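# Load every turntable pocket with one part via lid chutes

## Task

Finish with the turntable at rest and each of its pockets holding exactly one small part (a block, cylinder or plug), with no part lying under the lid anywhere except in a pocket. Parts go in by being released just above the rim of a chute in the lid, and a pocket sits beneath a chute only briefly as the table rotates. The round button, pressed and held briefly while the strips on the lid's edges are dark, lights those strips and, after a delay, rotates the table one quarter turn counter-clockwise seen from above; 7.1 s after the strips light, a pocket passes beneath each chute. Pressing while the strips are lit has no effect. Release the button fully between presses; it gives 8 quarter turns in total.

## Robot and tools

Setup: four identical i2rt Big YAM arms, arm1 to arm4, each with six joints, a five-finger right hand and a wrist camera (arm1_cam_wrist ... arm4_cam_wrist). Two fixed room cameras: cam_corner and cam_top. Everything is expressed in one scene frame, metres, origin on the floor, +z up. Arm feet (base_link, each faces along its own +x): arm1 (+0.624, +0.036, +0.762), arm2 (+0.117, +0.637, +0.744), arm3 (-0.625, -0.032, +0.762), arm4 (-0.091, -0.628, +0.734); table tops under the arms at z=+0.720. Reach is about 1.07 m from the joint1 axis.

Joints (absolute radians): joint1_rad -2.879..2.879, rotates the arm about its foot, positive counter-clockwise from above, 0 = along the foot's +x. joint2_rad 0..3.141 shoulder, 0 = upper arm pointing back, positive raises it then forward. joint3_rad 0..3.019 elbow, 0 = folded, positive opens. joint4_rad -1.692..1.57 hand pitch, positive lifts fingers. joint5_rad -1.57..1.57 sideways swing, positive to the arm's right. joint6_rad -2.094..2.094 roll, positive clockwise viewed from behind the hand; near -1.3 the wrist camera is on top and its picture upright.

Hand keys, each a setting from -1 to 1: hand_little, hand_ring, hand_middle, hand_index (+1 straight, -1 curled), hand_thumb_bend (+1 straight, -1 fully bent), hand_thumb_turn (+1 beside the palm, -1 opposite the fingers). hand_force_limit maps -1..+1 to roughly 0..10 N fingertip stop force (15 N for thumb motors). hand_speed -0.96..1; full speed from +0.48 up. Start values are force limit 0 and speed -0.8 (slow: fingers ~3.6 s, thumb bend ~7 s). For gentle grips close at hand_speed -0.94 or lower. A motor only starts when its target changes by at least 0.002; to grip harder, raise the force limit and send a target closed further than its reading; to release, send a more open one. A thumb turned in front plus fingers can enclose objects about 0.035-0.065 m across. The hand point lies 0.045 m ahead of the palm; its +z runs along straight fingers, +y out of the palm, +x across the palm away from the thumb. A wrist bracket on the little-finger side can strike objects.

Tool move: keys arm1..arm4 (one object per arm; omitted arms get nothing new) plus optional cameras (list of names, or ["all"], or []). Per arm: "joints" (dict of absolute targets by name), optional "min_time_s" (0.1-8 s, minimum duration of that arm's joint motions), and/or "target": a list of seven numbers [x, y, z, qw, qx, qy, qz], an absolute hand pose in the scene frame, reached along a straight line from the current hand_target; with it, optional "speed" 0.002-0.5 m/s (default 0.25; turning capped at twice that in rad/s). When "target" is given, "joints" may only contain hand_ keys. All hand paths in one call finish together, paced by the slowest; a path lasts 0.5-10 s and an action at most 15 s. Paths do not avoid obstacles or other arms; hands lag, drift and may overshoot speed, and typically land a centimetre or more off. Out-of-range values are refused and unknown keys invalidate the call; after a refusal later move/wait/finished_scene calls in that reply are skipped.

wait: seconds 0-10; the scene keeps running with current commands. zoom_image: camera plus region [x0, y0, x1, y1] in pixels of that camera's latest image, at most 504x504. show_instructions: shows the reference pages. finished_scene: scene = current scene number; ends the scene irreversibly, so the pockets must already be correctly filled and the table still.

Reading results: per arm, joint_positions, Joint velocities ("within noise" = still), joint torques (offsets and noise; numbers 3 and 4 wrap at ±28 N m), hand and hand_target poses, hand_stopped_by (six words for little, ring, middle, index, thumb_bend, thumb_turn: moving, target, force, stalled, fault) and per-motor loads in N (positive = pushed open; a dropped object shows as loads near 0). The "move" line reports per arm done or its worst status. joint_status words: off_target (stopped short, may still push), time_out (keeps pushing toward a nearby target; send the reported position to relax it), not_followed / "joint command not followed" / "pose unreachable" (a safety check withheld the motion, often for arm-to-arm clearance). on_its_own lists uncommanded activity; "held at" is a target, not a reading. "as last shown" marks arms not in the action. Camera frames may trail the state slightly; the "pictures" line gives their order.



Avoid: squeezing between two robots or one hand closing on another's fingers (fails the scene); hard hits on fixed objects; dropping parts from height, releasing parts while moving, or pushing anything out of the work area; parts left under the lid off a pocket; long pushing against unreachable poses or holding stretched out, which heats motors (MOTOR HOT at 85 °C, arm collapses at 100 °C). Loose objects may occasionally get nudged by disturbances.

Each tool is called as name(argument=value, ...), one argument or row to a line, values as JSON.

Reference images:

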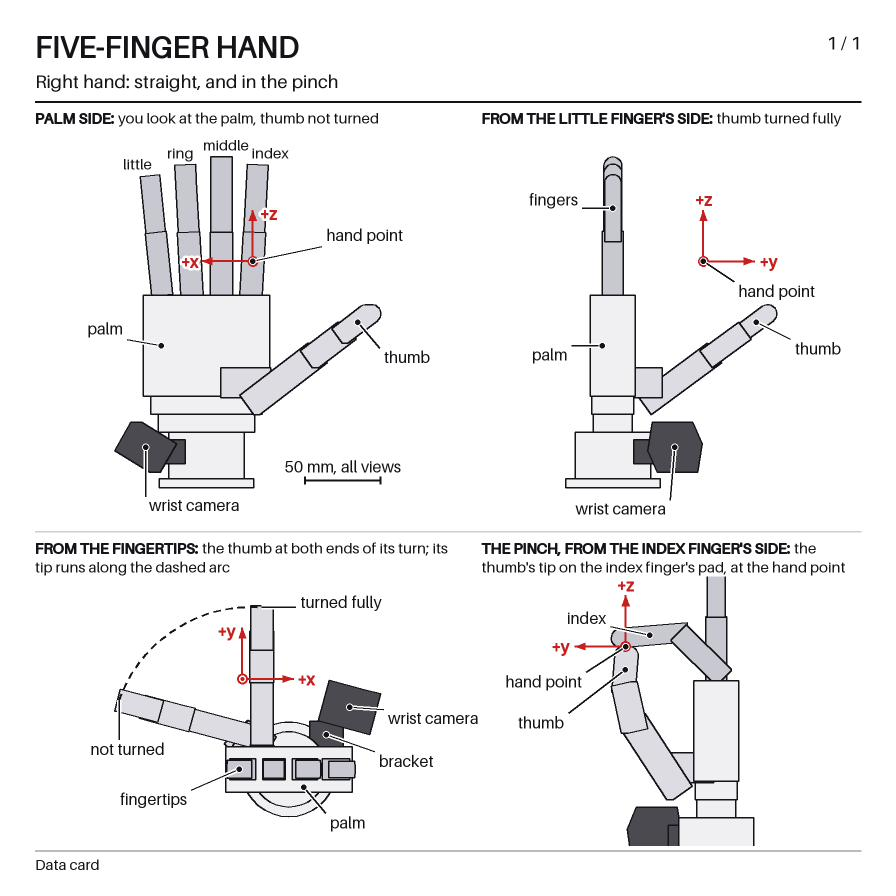

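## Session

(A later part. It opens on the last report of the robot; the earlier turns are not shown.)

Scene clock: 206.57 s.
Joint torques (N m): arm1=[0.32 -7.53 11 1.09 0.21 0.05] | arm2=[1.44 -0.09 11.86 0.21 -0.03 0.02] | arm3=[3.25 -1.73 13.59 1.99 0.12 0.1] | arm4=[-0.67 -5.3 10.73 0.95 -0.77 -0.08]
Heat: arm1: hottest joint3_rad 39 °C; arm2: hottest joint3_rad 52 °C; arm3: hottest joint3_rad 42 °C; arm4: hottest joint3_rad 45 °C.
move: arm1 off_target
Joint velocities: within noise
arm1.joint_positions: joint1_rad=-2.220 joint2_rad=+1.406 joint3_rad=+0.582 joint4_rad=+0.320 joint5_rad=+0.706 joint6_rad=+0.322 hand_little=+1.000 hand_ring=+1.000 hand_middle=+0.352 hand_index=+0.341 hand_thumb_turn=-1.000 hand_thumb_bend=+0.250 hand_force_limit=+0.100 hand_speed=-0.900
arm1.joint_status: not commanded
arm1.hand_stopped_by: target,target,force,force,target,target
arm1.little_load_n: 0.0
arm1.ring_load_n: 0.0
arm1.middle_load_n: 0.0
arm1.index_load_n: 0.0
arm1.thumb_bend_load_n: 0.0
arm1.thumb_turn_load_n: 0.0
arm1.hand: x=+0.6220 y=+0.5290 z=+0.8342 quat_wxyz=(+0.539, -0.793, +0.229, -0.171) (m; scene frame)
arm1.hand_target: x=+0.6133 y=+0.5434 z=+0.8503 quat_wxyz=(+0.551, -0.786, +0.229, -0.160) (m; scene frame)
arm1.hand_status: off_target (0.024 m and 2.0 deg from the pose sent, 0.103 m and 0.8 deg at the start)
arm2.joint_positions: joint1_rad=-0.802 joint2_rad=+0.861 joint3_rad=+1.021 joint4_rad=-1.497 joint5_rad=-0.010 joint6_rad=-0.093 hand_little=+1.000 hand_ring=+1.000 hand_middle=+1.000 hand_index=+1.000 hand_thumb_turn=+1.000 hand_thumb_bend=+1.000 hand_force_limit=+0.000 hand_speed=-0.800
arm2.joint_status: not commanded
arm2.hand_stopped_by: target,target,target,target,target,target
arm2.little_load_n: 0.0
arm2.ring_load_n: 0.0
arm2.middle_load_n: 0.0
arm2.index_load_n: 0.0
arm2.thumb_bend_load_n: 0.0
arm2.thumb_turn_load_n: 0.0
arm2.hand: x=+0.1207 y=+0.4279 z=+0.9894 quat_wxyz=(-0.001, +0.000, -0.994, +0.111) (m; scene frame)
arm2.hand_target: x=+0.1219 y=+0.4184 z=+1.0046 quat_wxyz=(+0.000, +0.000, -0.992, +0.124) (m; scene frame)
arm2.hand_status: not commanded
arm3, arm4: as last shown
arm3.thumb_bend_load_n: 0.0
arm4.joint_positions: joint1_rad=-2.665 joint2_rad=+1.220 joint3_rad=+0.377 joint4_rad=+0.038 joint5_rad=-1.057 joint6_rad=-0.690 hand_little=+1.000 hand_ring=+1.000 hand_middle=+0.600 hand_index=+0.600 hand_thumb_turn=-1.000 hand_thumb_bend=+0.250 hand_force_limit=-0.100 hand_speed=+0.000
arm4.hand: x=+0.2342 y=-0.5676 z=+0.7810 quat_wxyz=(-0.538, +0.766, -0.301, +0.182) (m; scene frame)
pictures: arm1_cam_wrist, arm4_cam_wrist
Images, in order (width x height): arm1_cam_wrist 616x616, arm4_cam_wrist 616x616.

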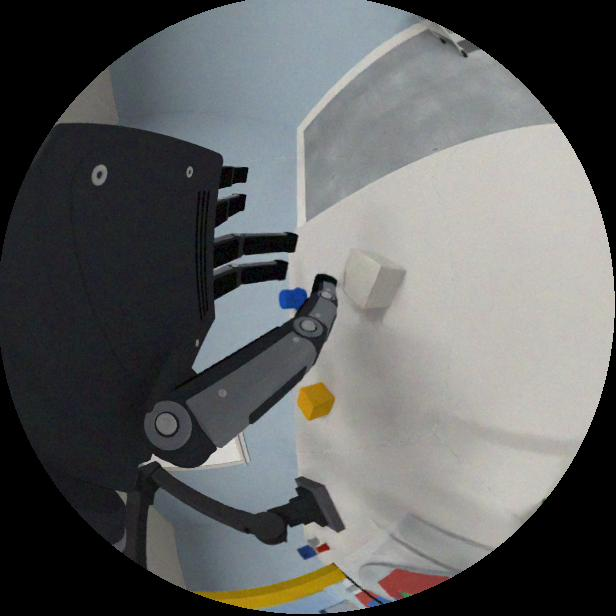

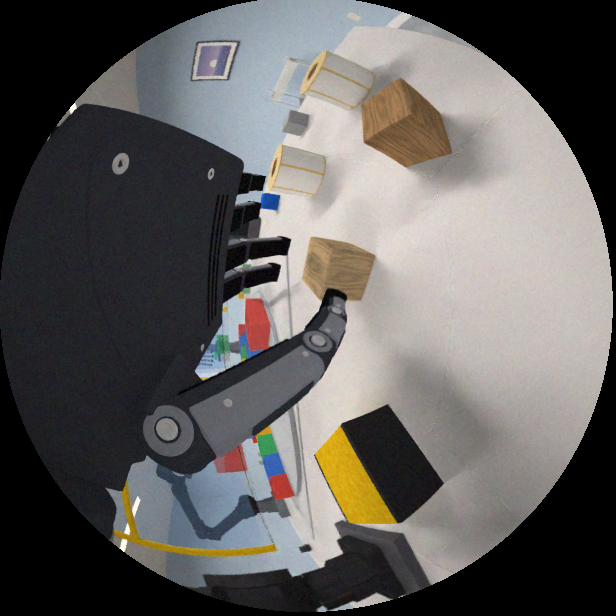

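move(
  arm1={"target":[0.608,0.5406,0.81,0.48,-0.8313,0.2424,-0.1399],"speed":0.15,"joints":{"hand_index":0.6,"hand_middle":0.6,"hand_speed":0}},
  arm4={"target":[0.262,-0.555,0.83,-0.4683,0.8111,-0.3032,0.1751],"speed":0.15},
)

move(
  arm1={"target":[0.608,0.5406,0.79,0.48,-0.8313,0.2424,-0.1399],"speed":0.1},
  arm4={"target":[0.262,-0.555,0.80,-0.4683,0.8111,-0.3032,0.1751],"speed":0.1},
  cameras=["arm1_cam_wrist","arm4_cam_wrist"],
)

zoom_image(
  camera="arm1_cam_wrist",
  region=[220, 200, 420, 360],
)

zoom_image(
  camera="arm4_cam_wrist",
  region=[240, 190, 440, 350],
)

Scene clock: 209.77 s.
Joint torques (N m): arm1=[-1.32 -7 11.22 0.99 0.23 0.07] | arm2=[1.2 -0.15 11.86 0.12 -0.02 0.05] | arm3=[3.25 -1.79 13.63 2.03 0.1 0.11] | arm4=[0.32 -6.3 12.66 0.96 -0.55 -0.01]
Heat: arm1: hottest joint3_rad 39 °C; arm2: hottest joint3_rad 53 °C; arm3: hottest joint3_rad 42 °C; arm4: hottest joint3_rad 45 °C.
move: arm1 off_target; arm4 off_target
Joint velocities: within noise
arm1.joint_positions: joint1_rad=-2.225 joint2_rad=+1.454 joint3_rad=+0.637 joint4_rad=+0.130 joint5_rad=+0.619 joint6_rad=+0.424 hand_little=+1.000 hand_ring=+1.000 hand_middle=+0.600 hand_index=+0.600 hand_thumb_turn=-1.000 hand_thumb_bend=+0.250 hand_force_limit=+0.100 hand_speed=+0.000
arm1.joint_status: all done
arm1.hand_stopped_by: target,target,target,target,target,target
arm1.little_load_n: 0.0
arm1.ring_load_n: 0.0
arm1.middle_load_n: -0.5
arm1.index_load_n: 0.0
arm1.thumb_bend_load_n: 0.0
arm1.thumb_turn_load_n: 0.0
arm1.hand: x=+0.6058 y=+0.5237 z=+0.7997 quat_wxyz=(+0.473, -0.838, +0.232, -0.144) (m; scene frame)
arm1.hand_target: x=+0.6081 y=+0.5399 z=+0.8104 quat_wxyz=(+0.480, -0.831, +0.242, -0.140) (m; scene frame)
arm1.hand_status: off_target (0.020 m and 1.7 deg from the pose sent, 0.030 m and 8.9 deg at the start)
arm2, arm3: as last shown
arm2.thumb_turn_load_n: -0.5
arm4.joint_positions: joint1_rad=-2.523 joint2_rad=+1.113 joint3_rad=+0.498 joint4_rad=-0.286 joint5_rad=-0.841 joint6_rad=-0.690 hand_little=+1.000 hand_ring=+1.000 hand_middle=+0.600 hand_index=+0.600 hand_thumb_turn=-1.000 hand_thumb_bend=+0.250 hand_force_limit=-0.100 hand_speed=+0.000
arm4.joint_status: not commanded
arm4.hand_stopped_by: target,target,target,target,target,target
arm4.little_load_n: 0.0
arm4.ring_load_n: 0.0
arm4.middle_load_n: 0.0
arm4.index_load_n: 0.0
arm4.thumb_bend_load_n: 0.0
arm4.thumb_turn_load_n: 0.0
arm4.hand: x=+0.2376 y=-0.5524 z=+0.8048 quat_wxyz=(-0.465, +0.811, -0.323, +0.151) (m; scene frame)
arm4.hand_target: x=+0.2604 y=-0.5549 z=+0.8304 quat_wxyz=(-0.469, +0.811, -0.303, +0.175) (m; scene frame)
arm4.hand_status: off_target (0.035 m and 3.6 deg from the pose sent, 0.058 m and 9.5 deg at the start)
pictures: none

Scene clock: 210.93 s.
Joint torques (N m): arm1=[-1.32 -7.24 9.25 1.68 0.25 0.08] | arm2=[1.44 -0.32 11.95 0.14 -0.04 0.06] | arm3=[3.02 -1.61 13.59 2.02 0.1 0.09] | arm4=[0.38 -5.66 8.72 2.15 -0.54 -0.02]
Heat: arm1: hottest joint3_rad 40 °C; arm2: hottest joint3_rad 53 °C; arm3: hottest joint3_rad 42 °C; arm4: hottest joint3_rad 46 °C.
move: arm1 off_target; arm4 off_target
Joint velocities: within noise
arm1.joint_positions: joint1_rad=-2.225 joint2_rad=+1.504 joint3_rad=+0.637 joint4_rad=+0.178 joint5_rad=+0.619 joint6_rad=+0.425 hand_little=+1.000 hand_ring=+1.000 hand_middle=+0.600 hand_index=+0.600 hand_thumb_turn=-1.000 hand_thumb_bend=+0.250 hand_force_limit=+0.100 hand_speed=+0.000
arm1.joint_status: not commanded
arm1.hand_stopped_by: target,target,target,target,target,target
arm1.little_load_n: 0.0
arm1.ring_load_n: 0.0
arm1.middle_load_n: 0.0
arm1.index_load_n: 0.0
arm1.thumb_bend_load_n: 0.0
arm1.thumb_turn_load_n: 0.0
arm1.hand: x=+0.6050 y=+0.5282 z=+0.7847 quat_wxyz=(+0.472, -0.838, +0.232, -0.144) (m; scene frame)
arm1.hand_target: x=+0.6081 y=+0.5402 z=+0.7903 quat_wxyz=(+0.480, -0.831, +0.242, -0.140) (m; scene frame)
arm1.hand_status: off_target (0.014 m and 1.7 deg from the pose sent, 0.020 m and 1.7 deg at the start)
arm2: as last shown
arm2.middle_load_n: -0.5
arm2.thumb_turn_load_n: 0.0
arm3.joint_positions: joint1_rad=-0.780 joint2_rad=+0.771 joint3_rad=+0.707 joint4_rad=-0.328 joint5_rad=+0.065 joint6_rad=+0.019 hand_little=+0.000 hand_ring=+0.000 hand_middle=+0.900 hand_index=+0.900 hand_thumb_turn=-1.000 hand_thumb_bend=+0.600 hand_force_limit=+0.000 hand_speed=+1.000
arm3.joint_status: not commanded
arm3.hand_stopped_by: target,target,target,target,target,target
arm3.little_load_n: 0.0
arm3.ring_load_n: 0.0
arm3.middle_load_n: 0.0
arm3.index_load_n: 0.0
arm3.thumb_bend_load_n: 0.0
arm3.thumb_turn_load_n: 0.0
arm3.hand: x=-0.2251 y=+0.0136 z=+1.0267 quat_wxyz=(-0.391, +0.586, -0.584, +0.402) (m; scene frame)
arm3.hand_target: x=-0.2207 y=+0.0197 z=+1.0499 quat_wxyz=(-0.406, +0.579, -0.579, +0.406) (m; scene frame)
arm3.hand_status: not commanded
arm4.joint_positions: joint1_rad=-2.523 joint2_rad=+1.170 joint3_rad=+0.498 joint4_rad=-0.202 joint5_rad=-0.841 joint6_rad=-0.690 hand_little=+1.000 hand_ring=+1.000 hand_middle=+0.600 hand_index=+0.600 hand_thumb_turn=-1.000 hand_thumb_bend=+0.250 hand_force_limit=-0.100 hand_speed=+0.000
arm4.joint_status: not commanded
arm4.hand_stopped_by: target,target,target,target,target,target
arm4.little_load_n: 0.0
arm4.ring_load_n: 0.0
arm4.middle_load_n: 0.0
arm4.index_load_n: 0.0
arm4.thumb_bend_load_n: 0.0
arm4.thumb_turn_load_n: 0.0
arm4.hand: x=+0.2512 y=-0.5550 z=+0.7949 quat_wxyz=(-0.467, +0.810, -0.317, +0.162) (m; scene frame)
arm4.hand_target: x=+0.2616 y=-0.5550 z=+0.8002 quat_wxyz=(-0.468, +0.811, -0.303, +0.175) (m; scene frame)
arm4.hand_status: off_target (0.012 m and 2.2 deg from the pose sent, 0.025 m and 3.6 deg at the start)
pictures: arm1_cam_wrist, arm4_cam_wrist
Images, in order (width x height): arm1_cam_wrist 616x616, arm4_cam_wrist 616x616.

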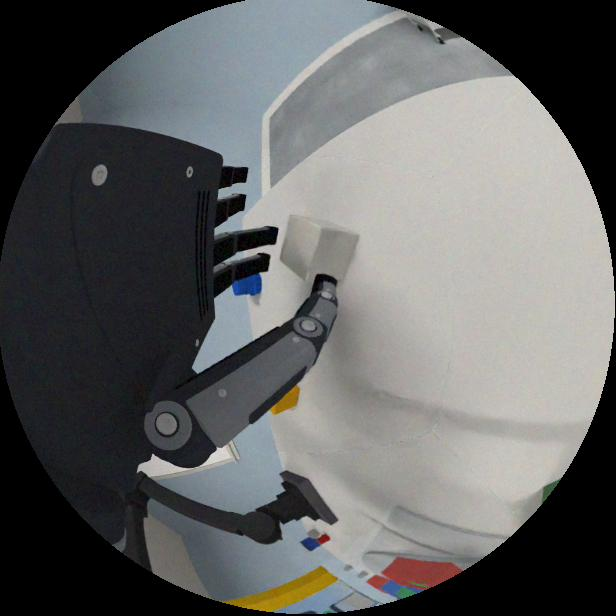

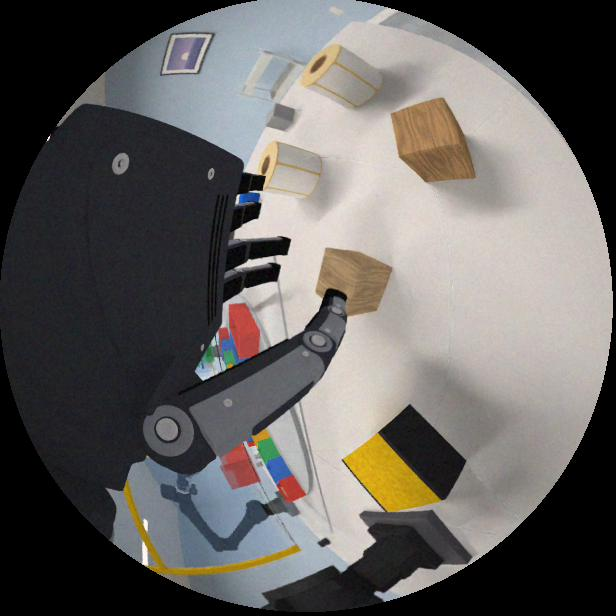

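Scaled by 2.520 from the camera's 616x616 image, which has a finer 880x880 frame.

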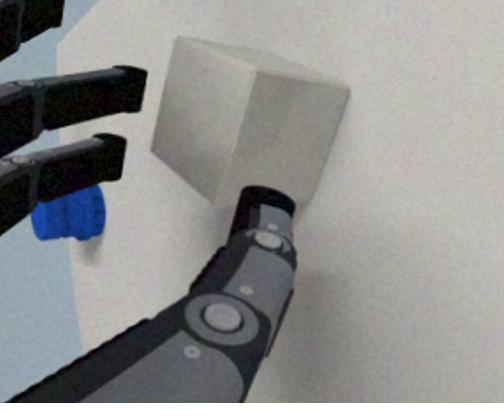

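Scaled by 2.520 from the camera's 616x616 image, which has a finer 880x880 frame.

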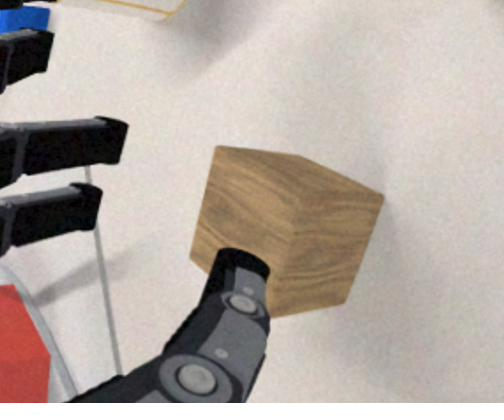

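move(
  arm1={"target":[0.622,0.544,0.79,0.48,-0.8313,0.2424,-0.1399],"speed":0.1},
  arm4={"target":[0.256,-0.5555,0.77,-0.4683,0.8111,-0.3032,0.1751],"speed":0.1},
  cameras=["arm1_cam_wrist","arm4_cam_wrist"],
)

zoom_image(
  camera="arm1_cam_wrist",
  region=[220, 200, 420, 360],
)

zoom_image(
  camera="arm4_cam_wrist",
  region=[240, 190, 440, 350],
)

Scene clock: 212.90 s.
Joint torques (N m): arm1=[-1.32 -7.18 9.37 1.7 0.24 -0.06] | arm2=[1.2 -0.38 11.81 0.24 -0.04 0.04] | arm3=[3.08 -1.73 13.67 1.99 0.11 0.11] | arm4=[-0.03 -6.07 6.37 2.17 -0.68 -0.07]
Heat: arm1: hottest joint3_rad 40 °C; arm2: hottest joint3_rad 53 °C; arm3: hottest joint3_rad 42 °C; arm4: hottest joint3_rad 45 °C.
move: arm1 off_target; arm4 done
Joint velocities: within noise
arm1.joint_positions: joint1_rad=-2.264 joint2_rad=+1.508 joint3_rad=+0.637 joint4_rad=+0.197 joint5_rad=+0.589 joint6_rad=+0.413 hand_little=+1.000 hand_ring=+1.000 hand_middle=+0.600 hand_index=+0.600 hand_thumb_turn=-1.000 hand_thumb_bend=+0.250 hand_force_limit=+0.100 hand_speed=+0.000
arm1.joint_status: not commanded
arm1.hand_stopped_by: target,target,target,target,target,target
arm1.little_load_n: -0.5
arm1.ring_load_n: 0.0
arm1.middle_load_n: 0.0
arm1.index_load_n: 0.0
arm1.thumb_bend_load_n: 0.0
arm1.thumb_turn_load_n: 0.0
arm1.hand: x=+0.6180 y=+0.5322 z=+0.7852 quat_wxyz=(+0.473, -0.836, +0.239, -0.140) (m; scene frame)
arm1.hand_target: x=+0.6221 y=+0.5437 z=+0.7903 quat_wxyz=(+0.480, -0.831, +0.243, -0.140) (m; scene frame)
arm1.hand_status: off_target (0.013 m and 1.0 deg from the pose sent, 0.024 m and 1.8 deg at the start)
arm2, arm3: as last shown
arm2.middle_load_n: 0.0
arm4.joint_positions: joint1_rad=-2.523 joint2_rad=+1.238 joint3_rad=+0.467 joint4_rad=-0.086 joint5_rad=-0.841 joint6_rad=-0.690 hand_little=+1.000 hand_ring=+1.000 hand_middle=+0.600 hand_index=+0.600 hand_thumb_turn=-1.000 hand_thumb_bend=+0.250 hand_force_limit=-0.100 hand_speed=+0.000
arm4.joint_status: not commanded
arm4.hand_stopped_by: target,target,target,target,target,target
arm4.little_load_n: 0.0
arm4.ring_load_n: 0.0
arm4.middle_load_n: 0.0
arm4.index_load_n: 0.0
arm4.thumb_bend_load_n: 0.0
arm4.thumb_turn_load_n: 0.0
arm4.hand: x=+0.2555 y=-0.5559 z=+0.7730 quat_wxyz=(-0.468, +0.809, -0.312, +0.170) (m; scene frame)
arm4.hand_target: x=+0.2560 y=-0.5555 z=+0.7702 quat_wxyz=(-0.468, +0.811, -0.303, +0.175) (m; scene frame)
arm4.hand_status: done (0.003 m and 1.2 deg from the pose sent, 0.025 m and 2.1 deg at the start)
pictures: arm1_cam_wrist, arm4_cam_wrist
Images, in order (width x height): arm1_cam_wrist 616x616, arm4_cam_wrist 616x616.

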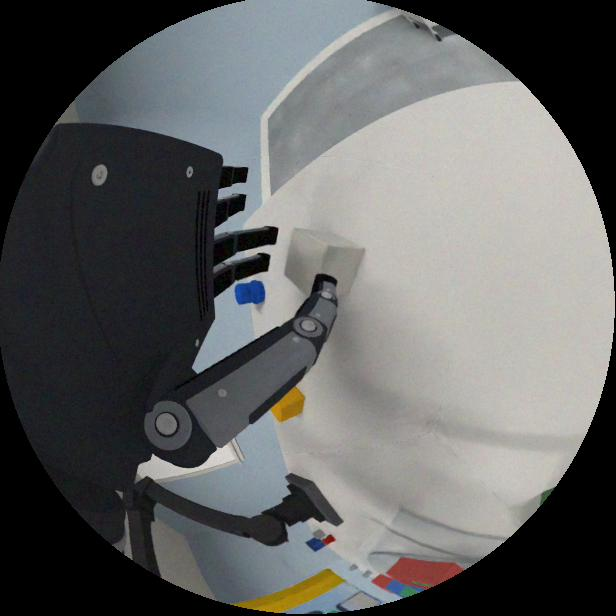

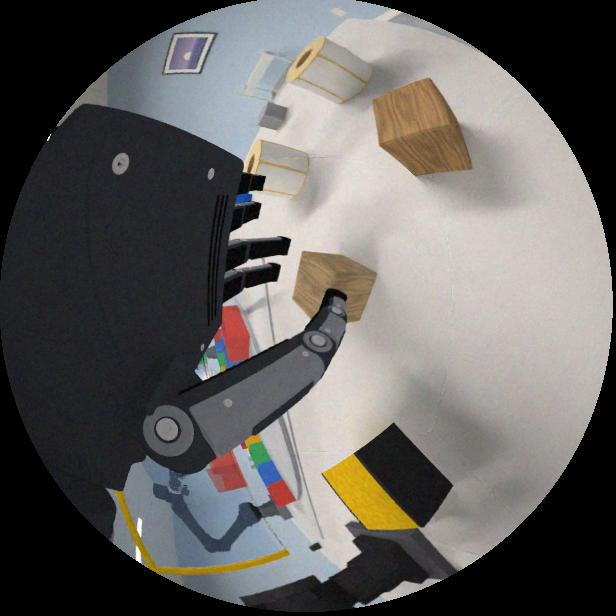

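Scaled by 2.520 from the camera's 616x616 image, which has a finer 880x880 frame.

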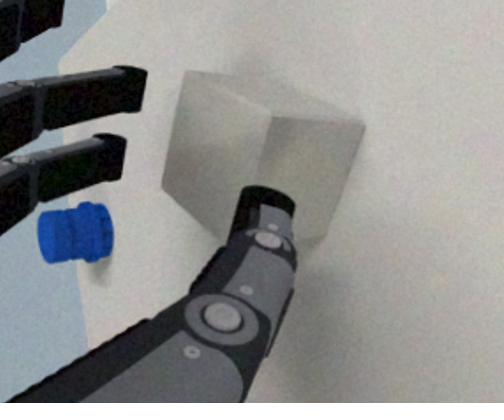

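Scaled by 2.520 from the camera's 616x616 image, which has a finer 880x880 frame.

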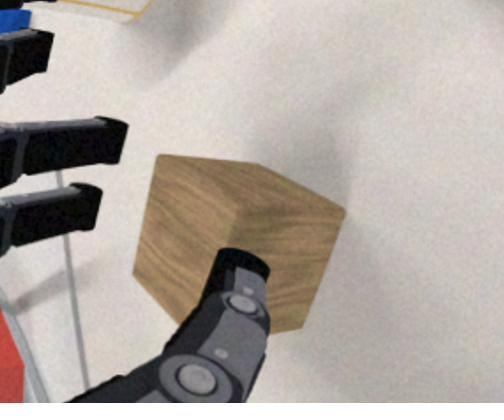

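move(
  arm1={"target":[0.619,0.5395,0.749,0.48,-0.8313,0.2424,-0.1399],"speed":0.1},
  arm4={"target":[0.2556,-0.556,0.748,-0.4683,0.8111,-0.3032,0.1751],"speed":0.1},
  cameras=["arm1_cam_wrist","arm4_cam_wrist"],
)

zoom_image(
  camera="arm1_cam_wrist",
  region=[200, 200, 400, 360],
)

zoom_image(
  camera="arm4_cam_wrist",
  region=[240, 200, 440, 360],
)

Scene clock: 214.53 s.
Joint torques (N m): arm1=[-0.56 -7.77 6.37 1.7 0.37 0.01] | arm2=[1.2 -0.09 11.9 0.16 -0.04 0.04] | arm3=[2.96 -1.9 13.64 1.99 0.11 0.1] | arm4=[-0.15 -6.3 5.75 2.18 -0.7 -0.07]
Heat: arm1: hottest joint3_rad 40 °C; arm2: hottest joint3_rad 53 °C; arm3: hottest joint3_rad 42 °C; arm4: hottest joint3_rad 45 °C.
move: arm1 done; arm4 done
Joint velocities: within noise
arm1.joint_positions: joint1_rad=-2.264 joint2_rad=+1.619 joint3_rad=+0.624 joint4_rad=+0.340 joint5_rad=+0.593 joint6_rad=+0.413 hand_little=+1.000 hand_ring=+1.000 hand_middle=+0.600 hand_index=+0.600 hand_thumb_turn=-1.000 hand_thumb_bend=+0.250 hand_force_limit=+0.100 hand_speed=+0.000
arm1.joint_status: not commanded
arm1.hand_stopped_by: target,target,target,target,target,target
arm1.little_load_n: 0.5
arm1.ring_load_n: 0.0
arm1.middle_load_n: 0.0
arm1.index_load_n: 0.0
arm1.thumb_bend_load_n: 0.0
arm1.thumb_turn_load_n: 0.0
arm1.hand: x=+0.6179 y=+0.5396 z=+0.7530 quat_wxyz=(+0.480, -0.832, +0.242, -0.139) (m; scene frame)
arm1.hand_target: x=+0.6191 y=+0.5395 z=+0.7491 quat_wxyz=(+0.480, -0.831, +0.242, -0.140) (m; scene frame)
arm1.hand_status: done (0.004 m and 0.2 deg from the pose sent, 0.037 m and 1.1 deg at the start)
arm2, arm3: as last shown
arm4.joint_positions: joint1_rad=-2.523 joint2_rad=+1.310 joint3_rad=+0.442 joint4_rad=+0.010 joint5_rad=-0.841 joint6_rad=-0.692 hand_little=+1.000 hand_ring=+1.000 hand_middle=+0.600 hand_index=+0.600 hand_thumb_turn=-1.000 hand_thumb_bend=+0.250 hand_force_limit=-0.100 hand_speed=+0.000
arm4.joint_status: not commanded
arm4.hand_stopped_by: target,target,target,target,target,target
arm4.little_load_n: 0.0
arm4.ring_load_n: 0.0
arm4.middle_load_n: 0.0
arm4.index_load_n: 0.0
arm4.thumb_bend_load_n: 0.0
arm4.thumb_turn_load_n: 0.0
arm4.hand: x=+0.2557 y=-0.5559 z=+0.7511 quat_wxyz=(-0.468, +0.810, -0.311, +0.170) (m; scene frame)
arm4.hand_target: x=+0.2555 y=-0.5560 z=+0.7480 quat_wxyz=(-0.468, +0.811, -0.303, +0.175) (m; scene frame)
arm4.hand_status: done (0.003 m and 1.1 deg from the pose sent, 0.025 m and 1.2 deg at the start)
pictures: arm1_cam_wrist, arm4_cam_wrist
Images, in order (width x height): arm1_cam_wrist 616x616, arm4_cam_wrist 616x616.

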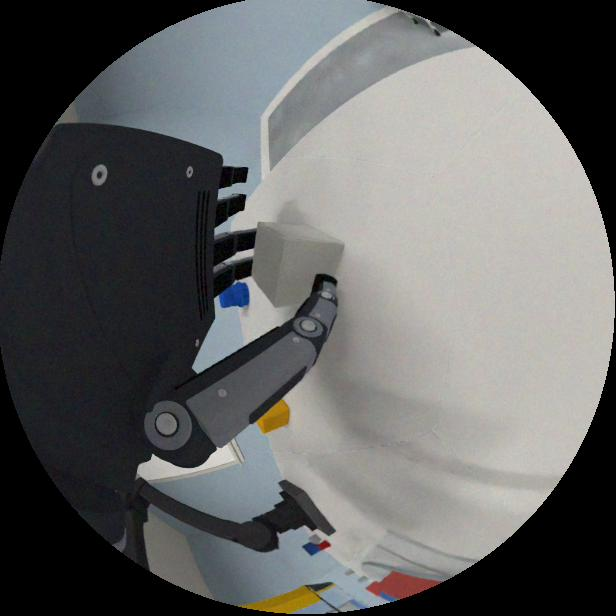

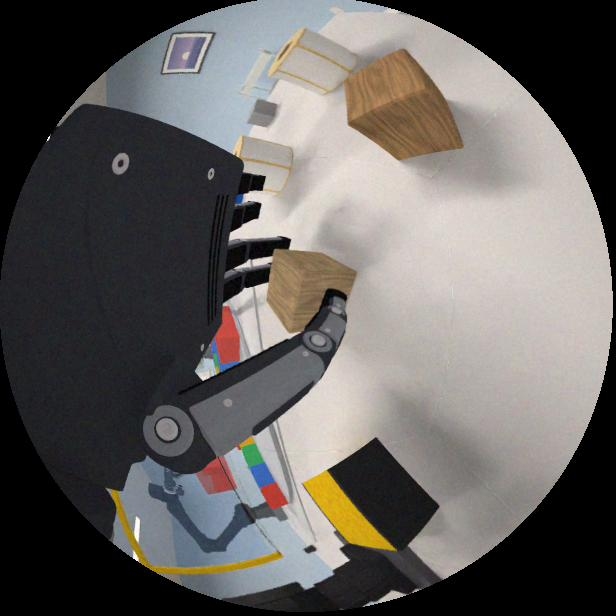

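Scaled by 2.520 from the camera's 616x616 image, which has a finer 880x880 frame.

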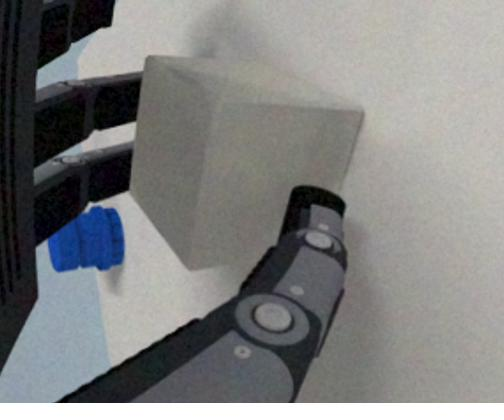

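Scaled by 2.520 from the camera's 616x616 image, which has a finer 880x880 frame.

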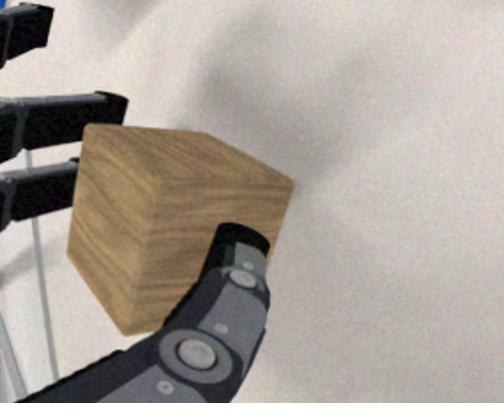

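move(
  arm1={"joints":{"hand_index":-0.3,"hand_middle":-0.3,"hand_speed":-0.9,"hand_force_limit":0}},
  arm4={"target":[0.244,-0.546,0.748,-0.4683,0.8111,-0.3032,0.1751],"speed":0.1},
  cameras=["arm1_cam_wrist","arm4_cam_wrist"],
)

zoom_image(
  camera="arm1_cam_wrist",
  region=[200, 200, 400, 360],
)

zoom_image(
  camera="arm4_cam_wrist",
  region=[240, 200, 440, 360],
)

Scene clock: 218.67 s.
Joint torques (N m): arm1=[-0.38 -7.88 6.35 1.55 0.29 0.01] | arm2=[1.08 -0.15 11.9 0.2 -0.05 0.05] | arm3=[3.08 -1.9 13.67 2.04 0.11 0.11] | arm4=[0.38 -7.47 5.59 2.15 -0.52 0.2]
Heat: arm1: hottest joint3_rad 39 °C; arm2: hottest joint3_rad 54 °C; arm3: hottest joint3_rad 43 °C; arm4: hottest joint3_rad 44 °C.
move: arm1 off_target; arm4 done
Joint velocities: within noise
arm1.joint_positions: joint1_rad=-2.264 joint2_rad=+1.619 joint3_rad=+0.624 joint4_rad=+0.343 joint5_rad=+0.595 joint6_rad=+0.413 hand_little=+1.000 hand_ring=+1.000 hand_middle=+0.258 hand_index=+0.257 hand_thumb_turn=-1.000 hand_thumb_bend=+0.253 hand_force_limit=+0.000 hand_speed=-0.900
arm1.joint_status: hand_middle off_target (ended at +0.258, target -0.300); hand_index off_target (ended at +0.257, target -0.300); the others done
arm1.hand_stopped_by: target,target,force,force,target,target
arm1.little_load_n: 0.5
arm1.ring_load_n: 0.0
arm1.middle_load_n: 5.5
arm1.index_load_n: 5.0
arm1.thumb_bend_load_n: 11.5
arm1.thumb_turn_load_n: 0.5
arm1.hand: x=+0.6183 y=+0.5403 z=+0.7537 quat_wxyz=(+0.482, -0.831, +0.242, -0.139) (m; scene frame)
arm1.hand_target: x=+0.6191 y=+0.5394 z=+0.7490 quat_wxyz=(+0.480, -0.831, +0.242, -0.140) (m; scene frame)
arm1.hand_status: not commanded
arm2, arm3: as last shown
arm4.joint_positions: joint1_rad=-2.502 joint2_rad=+1.292 joint3_rad=+0.405 joint4_rad=+0.033 joint5_rad=-0.827 joint6_rad=-0.691 hand_little=+1.000 hand_ring=+1.000 hand_middle=+0.600 hand_index=+0.600 hand_thumb_turn=-1.000 hand_thumb_bend=+0.250 hand_force_limit=-0.100 hand_speed=+0.000
arm4.joint_status: not commanded
arm4.hand_stopped_by: target,target,target,target,target,target
arm4.little_load_n: 0.0
arm4.ring_load_n: -0.5
arm4.middle_load_n: 0.0
arm4.index_load_n: 0.0
arm4.thumb_bend_load_n: 0.0
arm4.thumb_turn_load_n: 0.0
arm4.hand: x=+0.2435 y=-0.5489 z=+0.7447 quat_wxyz=(-0.465, +0.814, -0.306, +0.169) (m; scene frame)
arm4.hand_target: x=+0.2440 y=-0.5461 z=+0.7481 quat_wxyz=(-0.468, +0.811, -0.303, +0.175) (m; scene frame)
arm4.hand_status: done (0.004 m and 0.9 deg from the pose sent, 0.016 m and 1.1 deg at the start)
pictures: arm1_cam_wrist, arm4_cam_wrist
Images, in order (width x height): arm1_cam_wrist 616x616, arm4_cam_wrist 616x616.

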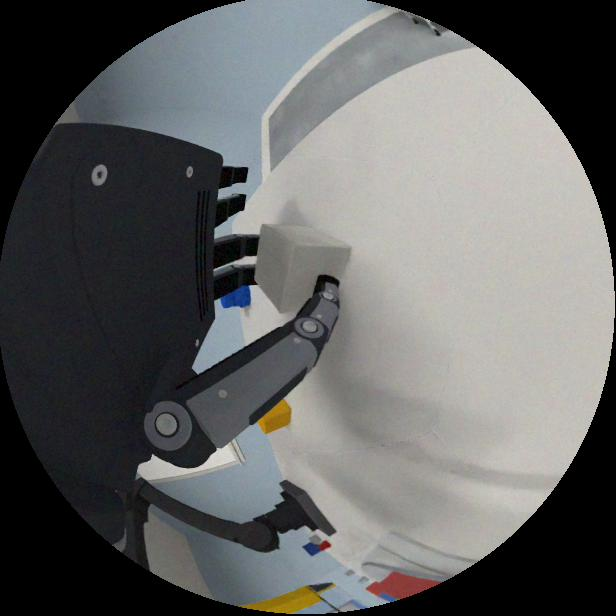

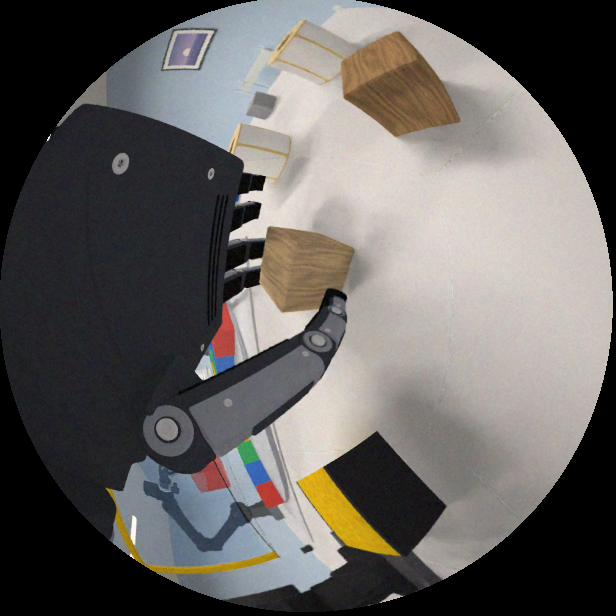

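Scaled by 2.520 from the camera's 616x616 image, which has a finer 880x880 frame.

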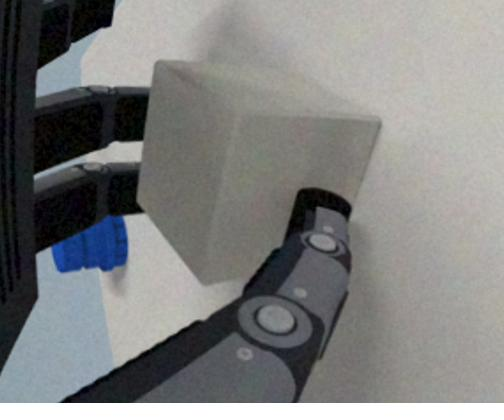

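Scaled by 2.520 from the camera's 616x616 image, which has a finer 880x880 frame.

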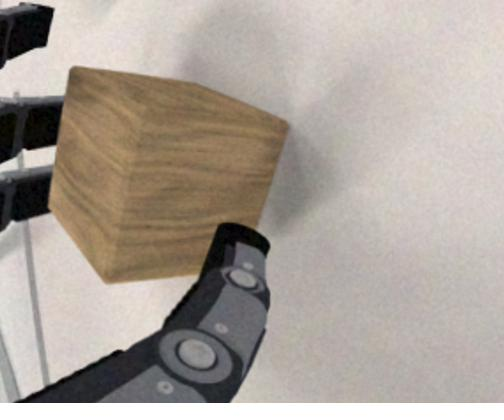

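move(
  arm1={"target":[0.619,0.5395,0.86,0.48,-0.8313,0.2424,-0.1399],"speed":0.12},
  arm4={"joints":{"hand_index":-0.3,"hand_middle":-0.3,"hand_speed":-0.9,"hand_force_limit":0}},
  cameras=["arm1_cam_wrist","arm4_cam_wrist"],
)

Scene clock: 222.33 s.
Joint torques (N m): arm1=[-0.56 -7.47 12.29 1.03 0.27 0] | arm2=[1.32 -0.03 11.86 0.21 -0.04 0.04] | arm3=[3.14 -1.61 13.68 2.02 0.11 0.09] | arm4=[0.32 -7.18 5.6 2.02 -0.53 0.18]
Heat: arm1: hottest joint3_rad 40 °C; arm2: hottest joint3_rad 54 °C; arm3: hottest joint3_rad 43 °C; arm4: hottest joint3_rad 44 °C.
move: arm1 off_target; arm4 off_target
Joint velocities: within noise
arm1.joint_positions: joint1_rad=-2.264 joint2_rad=+1.351 joint3_rad=+0.685 joint4_rad=-0.025 joint5_rad=+0.595 joint6_rad=+0.413 hand_little=+1.000 hand_ring=+1.000 hand_middle=+0.258 hand_index=+0.257 hand_thumb_turn=-1.000 hand_thumb_bend=+0.253 hand_force_limit=+0.000 hand_speed=-0.900
arm1.joint_status: not commanded
arm1.hand_stopped_by: target,target,force,force,target,target
arm1.little_load_n: 0.0
arm1.ring_load_n: 0.0
arm1.middle_load_n: 5.5
arm1.index_load_n: 5.0
arm1.thumb_bend_load_n: 12.0
arm1.thumb_turn_load_n: 0.5
arm1.hand: x=+0.6201 y=+0.5227 z=+0.8406 quat_wxyz=(+0.466, -0.839, +0.238, -0.146) (m; scene frame)
arm1.hand_target: x=+0.6191 y=+0.5387 z=+0.8605 quat_wxyz=(+0.480, -0.831, +0.242, -0.140) (m; scene frame)
arm1.hand_status: off_target (0.026 m and 2.0 deg from the pose sent, 0.106 m and 0.2 deg at the start)
arm2, arm3: as last shown
arm4.joint_positions: joint1_rad=-2.501 joint2_rad=+1.289 joint3_rad=+0.405 joint4_rad=+0.036 joint5_rad=-0.827 joint6_rad=-0.688 hand_little=+1.000 hand_ring=+1.000 hand_middle=+0.258 hand_index=+0.240 hand_thumb_turn=-1.000 hand_thumb_bend=+0.253 hand_force_limit=+0.000 hand_speed=-0.900
arm4.joint_status: hand_middle off_target (ended at +0.258, target -0.300); hand_index off_target (ended at +0.240, target -0.300); the others done
arm4.hand_stopped_by: target,target,force,force,target,target
arm4.little_load_n: 0.0
arm4.ring_load_n: 0.0
arm4.middle_load_n: 4.0
arm4.index_load_n: 8.0
arm4.thumb_bend_load_n: 9.5
arm4.thumb_turn_load_n: 1.0
arm4.hand: x=+0.2445 y=-0.5487 z=+0.7461 quat_wxyz=(-0.466, +0.813, -0.305, +0.171) (m; scene frame)
arm4.hand_target: x=+0.2440 y=-0.5460 z=+0.7481 quat_wxyz=(-0.468, +0.811, -0.303, +0.175) (m; scene frame)
arm4.hand_status: not commanded
pictures: arm1_cam_wrist, arm4_cam_wrist
Images, in order (width x height): arm1_cam_wrist 616x616, arm4_cam_wrist 616x616.

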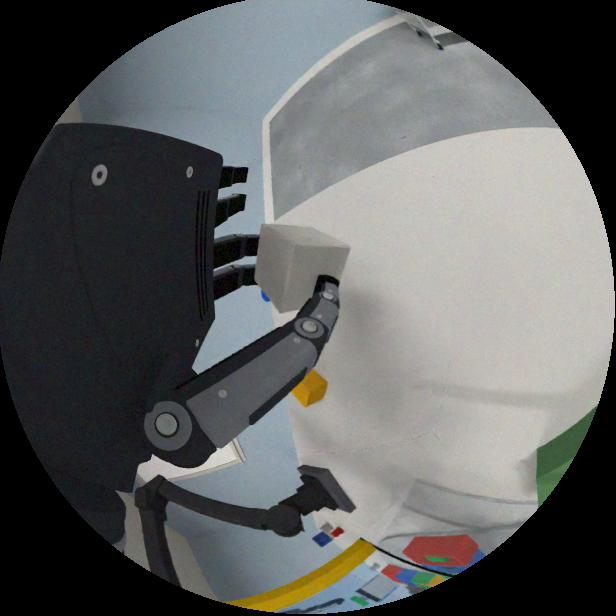

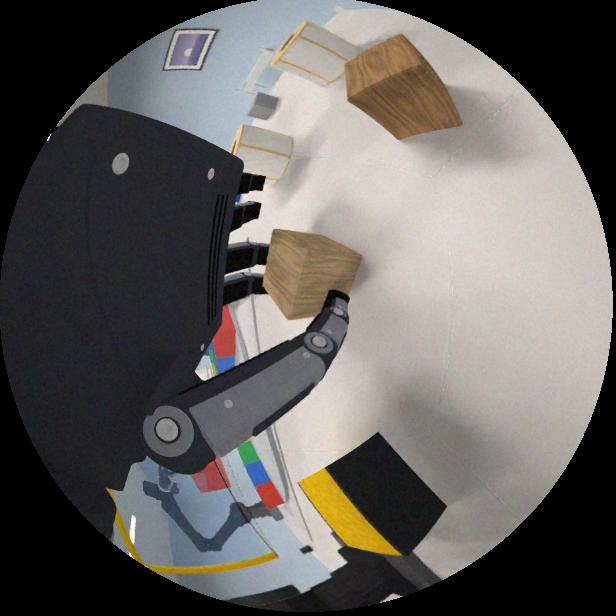

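move(
  arm1={"joints":{"joint2_rad":0.617,"joint3_rad":1.397,"joint4_rad":-1.32,"joint5_rad":0,"joint6_rad":0},"min_time_s":3},
  arm2={"joints":{"joint2_rad":0.633,"joint3_rad":1.358,"joint4_rad":-1.283,"joint5_rad":0,"joint6_rad":0,"hand_thumb_turn":-1,"hand_thumb_bend":0.25,"hand_index":0.5,"hand_middle":0.5,"hand_speed":0},"min_time_s":2.5},
  arm4={"target":[0.244,-0.546,0.88,-0.4683,0.8111,-0.3032,0.1751],"speed":0.12},
  cameras=["arm1_cam_wrist","arm4_cam_wrist"],
)

move(
  arm1={"joints":{"joint1_rad":-0.845},"min_time_s":3},
  arm2={"joints":{"joint1_rad":-2.0},"min_time_s":2.5},
  arm4={"joints":{"joint2_rad":0.62,"joint3_rad":1.35,"joint4_rad":-1.2,"joint5_rad":0,"joint6_rad":0},"min_time_s":3},
  cameras=["arm2_cam_wrist","arm1_cam_wrist","arm4_cam_wrist"],
)

Scene clock: 226.70 s.
Joint torques (N m): arm1=[-0.56 1.67 11.89 1.18 -0.07 -0.05] | arm2=[1.2 2.14 10.67 2.1 -0.03 0.04] | arm3=[3.25 -1.67 13.65 2.02 0.1 0.11] | arm4=[-0.03 -5.6 13.94 0.98 -0.66 0.09]
Heat: arm1: hottest joint3_rad 41 °C; arm2: hottest joint3_rad 54 °C; arm3: hottest joint3_rad 44 °C; arm4: hottest joint3_rad 45 °C.
move: arm1 done; arm2 done; arm4 off_target
Joint velocities: within noise
arm1.joint_positions: joint1_rad=-2.264 joint2_rad=+0.614 joint3_rad=+1.361 joint4_rad=-1.313 joint5_rad=+0.002 joint6_rad=+0.008 hand_little=+1.000 hand_ring=+1.000 hand_middle=+0.258 hand_index=+0.257 hand_thumb_turn=-1.000 hand_thumb_bend=+0.253 hand_force_limit=+0.000 hand_speed=-0.900
arm1.joint_status: all done
arm1.hand_stopped_by: target,target,force,force,target,target
arm1.little_load_n: 0.0
arm1.ring_load_n: 0.0
arm1.middle_load_n: 5.5
arm1.index_load_n: 5.0
arm1.thumb_bend_load_n: 12.0
arm1.thumb_turn_load_n: 0.0
arm1.hand: x=+0.5585 y=+0.2540 z=+1.2314 quat_wxyz=(+0.482, -0.874, -0.060, +0.032) (m; scene frame)
arm1.hand_target: x=+0.5596 y=+0.2513 z=+1.2460 quat_wxyz=(+0.493, -0.867, -0.062, +0.031) (m; scene frame)
arm1.hand_status: not commanded
arm2.joint_positions: joint1_rad=-0.802 joint2_rad=+0.637 joint3_rad=+1.319 joint4_rad=-1.295 joint5_rad=-0.003 joint6_rad=-0.013 hand_little=+1.000 hand_ring=+1.000 hand_middle=+0.500 hand_index=+0.500 hand_thumb_turn=-1.000 hand_thumb_bend=+0.250 hand_force_limit=+0.000 hand_speed=+0.000
arm2.joint_status: all done
arm2.hand_stopped_by: target,target,target,target,target,target
arm2.little_load_n: 0.0
arm2.ring_load_n: 0.0
arm2.middle_load_n: 0.0
arm2.index_load_n: 0.0
arm2.thumb_bend_load_n: 0.0
arm2.thumb_turn_load_n: 0.0
arm2.hand: x=+0.1183 y=+0.3916 z=+1.1888 quat_wxyz=(+0.017, -0.038, -0.889, +0.456) (m; scene frame)
arm2.hand_target: x=+0.1207 y=+0.3920 z=+1.2110 quat_wxyz=(+0.014, -0.039, -0.876, +0.480) (m; scene frame)
arm2.hand_status: not commanded
arm3: as last shown
arm3.index_load_n: -0.5
arm4.joint_positions: joint1_rad=-2.497 joint2_rad=+0.968 joint3_rad=+0.544 joint4_rad=-0.471 joint5_rad=-0.824 joint6_rad=-0.678 hand_little=+1.000 hand_ring=+1.000 hand_middle=+0.258 hand_index=+0.240 hand_thumb_turn=-1.000 hand_thumb_bend=+0.253 hand_force_limit=+0.000 hand_speed=-0.900
arm4.joint_status: not commanded
arm4.hand_stopped_by: target,target,force,force,target,target
arm4.little_load_n: 0.0
arm4.ring_load_n: 0.0
arm4.middle_load_n: 4.0
arm4.index_load_n: 8.0
arm4.thumb_bend_load_n: 9.5
arm4.thumb_turn_load_n: 1.0
arm4.hand: x=+0.2216 y=-0.5438 z=+0.8478 quat_wxyz=(-0.461, +0.814, -0.320, +0.148) (m; scene frame)
arm4.hand_target: x=+0.2424 y=-0.5459 z=+0.8800 quat_wxyz=(-0.469, +0.811, -0.303, +0.176) (m; scene frame)
arm4.hand_status: off_target (0.039 m and 3.7 deg from the pose sent, 0.134 m and 0.6 deg at the start)
pictures: arm1_cam_wrist, arm4_cam_wrist
Images, in order (width x height): arm1_cam_wrist 616x616, arm4_cam_wrist 616x616.

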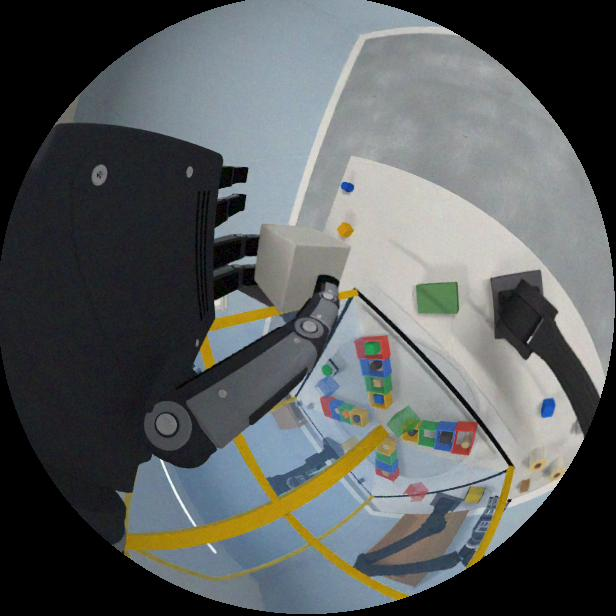

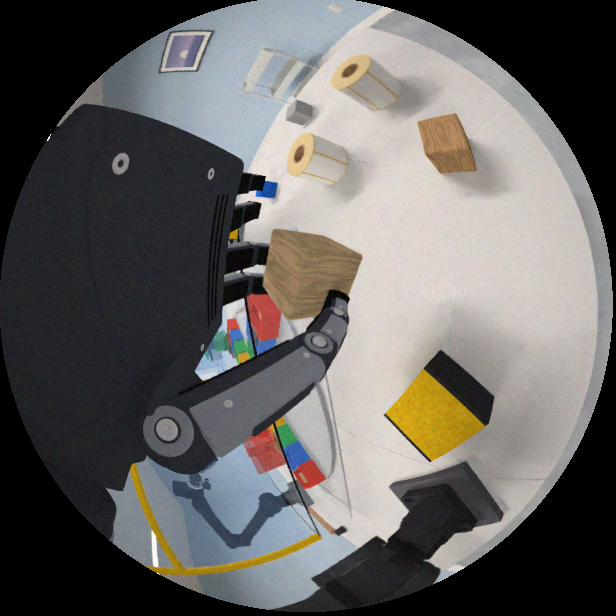

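Scene clock: 230.37 s.
Joint torques (N m): arm1=[0.44 1.55 11.93 1.2 -0.01 -0.06] | arm2=[-0.38 1.85 10.74 2.07 -0.06 0.05] | arm3=[3.25 -1.55 13.64 2.03 0.1 0.1] | arm4=[0.03 -0.85 12.89 1.48 0.01 0.2]
Heat: arm1: hottest joint3_rad 41 °C; arm2: hottest joint3_rad 53 °C; arm3: hottest joint3_rad 44 °C; arm4: hottest joint3_rad 46 °C.
move: arm1 done; arm2 done; arm4 done
Joint velocities: within noise
arm1.joint_positions: joint1_rad=-0.856 joint2_rad=+0.614 joint3_rad=+1.361 joint4_rad=-1.313 joint5_rad=+0.001 joint6_rad=+0.008 hand_little=+1.000 hand_ring=+1.000 hand_middle=+0.258 hand_index=+0.257 hand_thumb_turn=-1.000 hand_thumb_bend=+0.253 hand_force_limit=+0.000 hand_speed=-0.900
arm1.joint_status: all done
arm1.hand_stopped_by: target,target,force,force,target,target
arm1.little_load_n: 0.0
arm1.ring_load_n: 0.0
arm1.middle_load_n: 5.5
arm1.index_load_n: 5.0
arm1.thumb_bend_load_n: 12.0
arm1.thumb_turn_load_n: 0.5
arm1.hand: x=+0.3945 y=+0.0085 z=+1.2295 quat_wxyz=(+0.342, -0.629, -0.613, +0.335) (m; scene frame)
arm1.hand_target: x=+0.3974 y=+0.0063 z=+1.2441 quat_wxyz=(+0.349, -0.619, -0.614, +0.344) (m; scene frame)
arm1.hand_status: not commanded
arm2.joint_positions: joint1_rad=-1.991 joint2_rad=+0.637 joint3_rad=+1.319 joint4_rad=-1.295 joint5_rad=-0.001 joint6_rad=-0.012 hand_little=+1.000 hand_ring=+1.000 hand_middle=+0.500 hand_index=+0.500 hand_thumb_turn=-1.000 hand_thumb_bend=+0.250 hand_force_limit=+0.000 hand_speed=+0.000
arm2.joint_status: all done
arm2.hand_stopped_by: target,target,target,target,target,target
arm2.little_load_n: 0.0
arm2.ring_load_n: 0.0
arm2.middle_load_n: 0.0
arm2.index_load_n: 0.0
arm2.thumb_bend_load_n: 0.0
arm2.thumb_turn_load_n: 0.0
arm2.hand: x=-0.1102 y=+0.5355 z=+1.1869 quat_wxyz=(+0.275, -0.527, -0.719, +0.361) (m; scene frame)
arm2.hand_target: x=-0.1106 y=+0.5367 z=+1.2092 quat_wxyz=(+0.289, -0.527, -0.703, +0.380) (m; scene frame)
arm2.hand_status: not commanded
arm3: as last shown
arm3.index_load_n: 0.0
arm4.joint_positions: joint1_rad=-2.497 joint2_rad=+0.620 joint3_rad=+1.291 joint4_rad=-1.191 joint5_rad=-0.002 joint6_rad=-0.016 hand_little=+1.000 hand_ring=+1.000 hand_middle=+0.258 hand_index=+0.240 hand_thumb_turn=-1.000 hand_thumb_bend=+0.253 hand_force_limit=+0.000 hand_speed=-0.900
arm4.joint_status: all done
arm4.hand_stopped_by: target,target,force,force,target,target
arm4.little_load_n: 0.0
arm4.ring_load_n: 0.0
arm4.middle_load_n: 4.0
arm4.index_load_n: 8.0
arm4.thumb_bend_load_n: 10.0
arm4.thumb_turn_load_n: 1.0
arm4.hand: x=+0.1660 y=-0.6390 z=+1.1915 quat_wxyz=(-0.322, +0.566, -0.654, +0.384) (m; scene frame)
arm4.hand_target: x=+0.1609 y=-0.6368 z=+1.2194 quat_wxyz=(-0.339, +0.553, -0.648, +0.398) (m; scene frame)
arm4.hand_status: not commanded
pictures: arm1_cam_wrist, arm2_cam_wrist, arm4_cam_wrist
Images, in order (width x height): arm1_cam_wrist 616x616, arm2_cam_wrist 616x616, arm4_cam_wrist 616x616.

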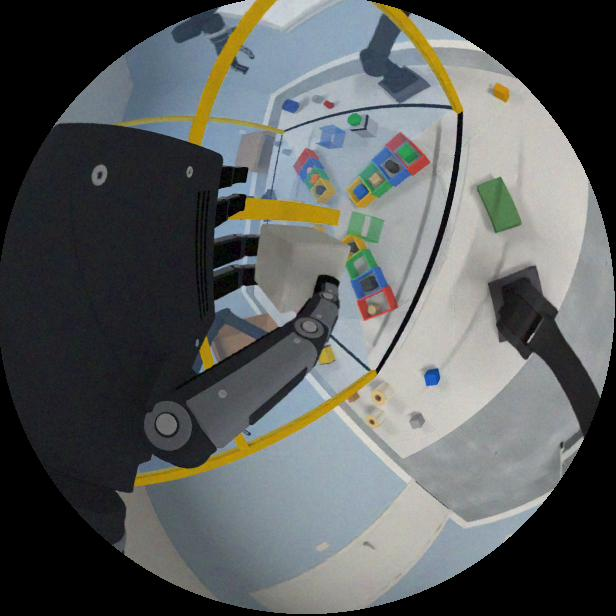

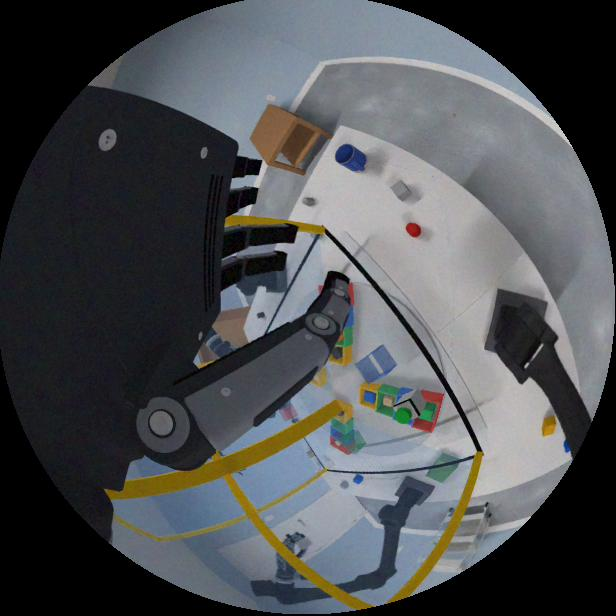

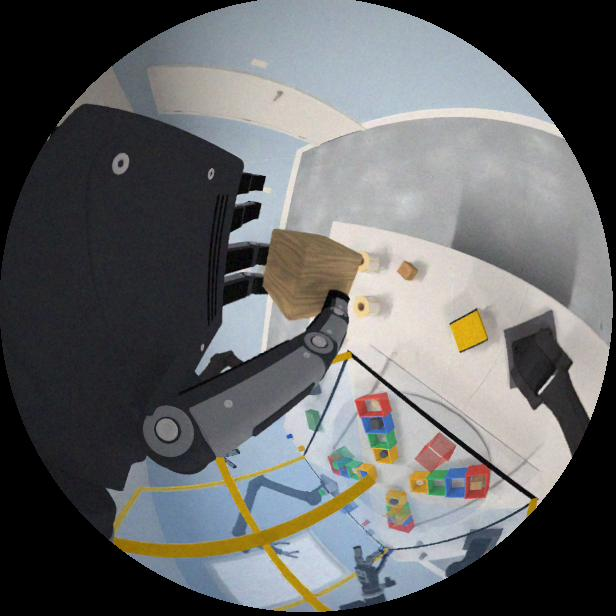

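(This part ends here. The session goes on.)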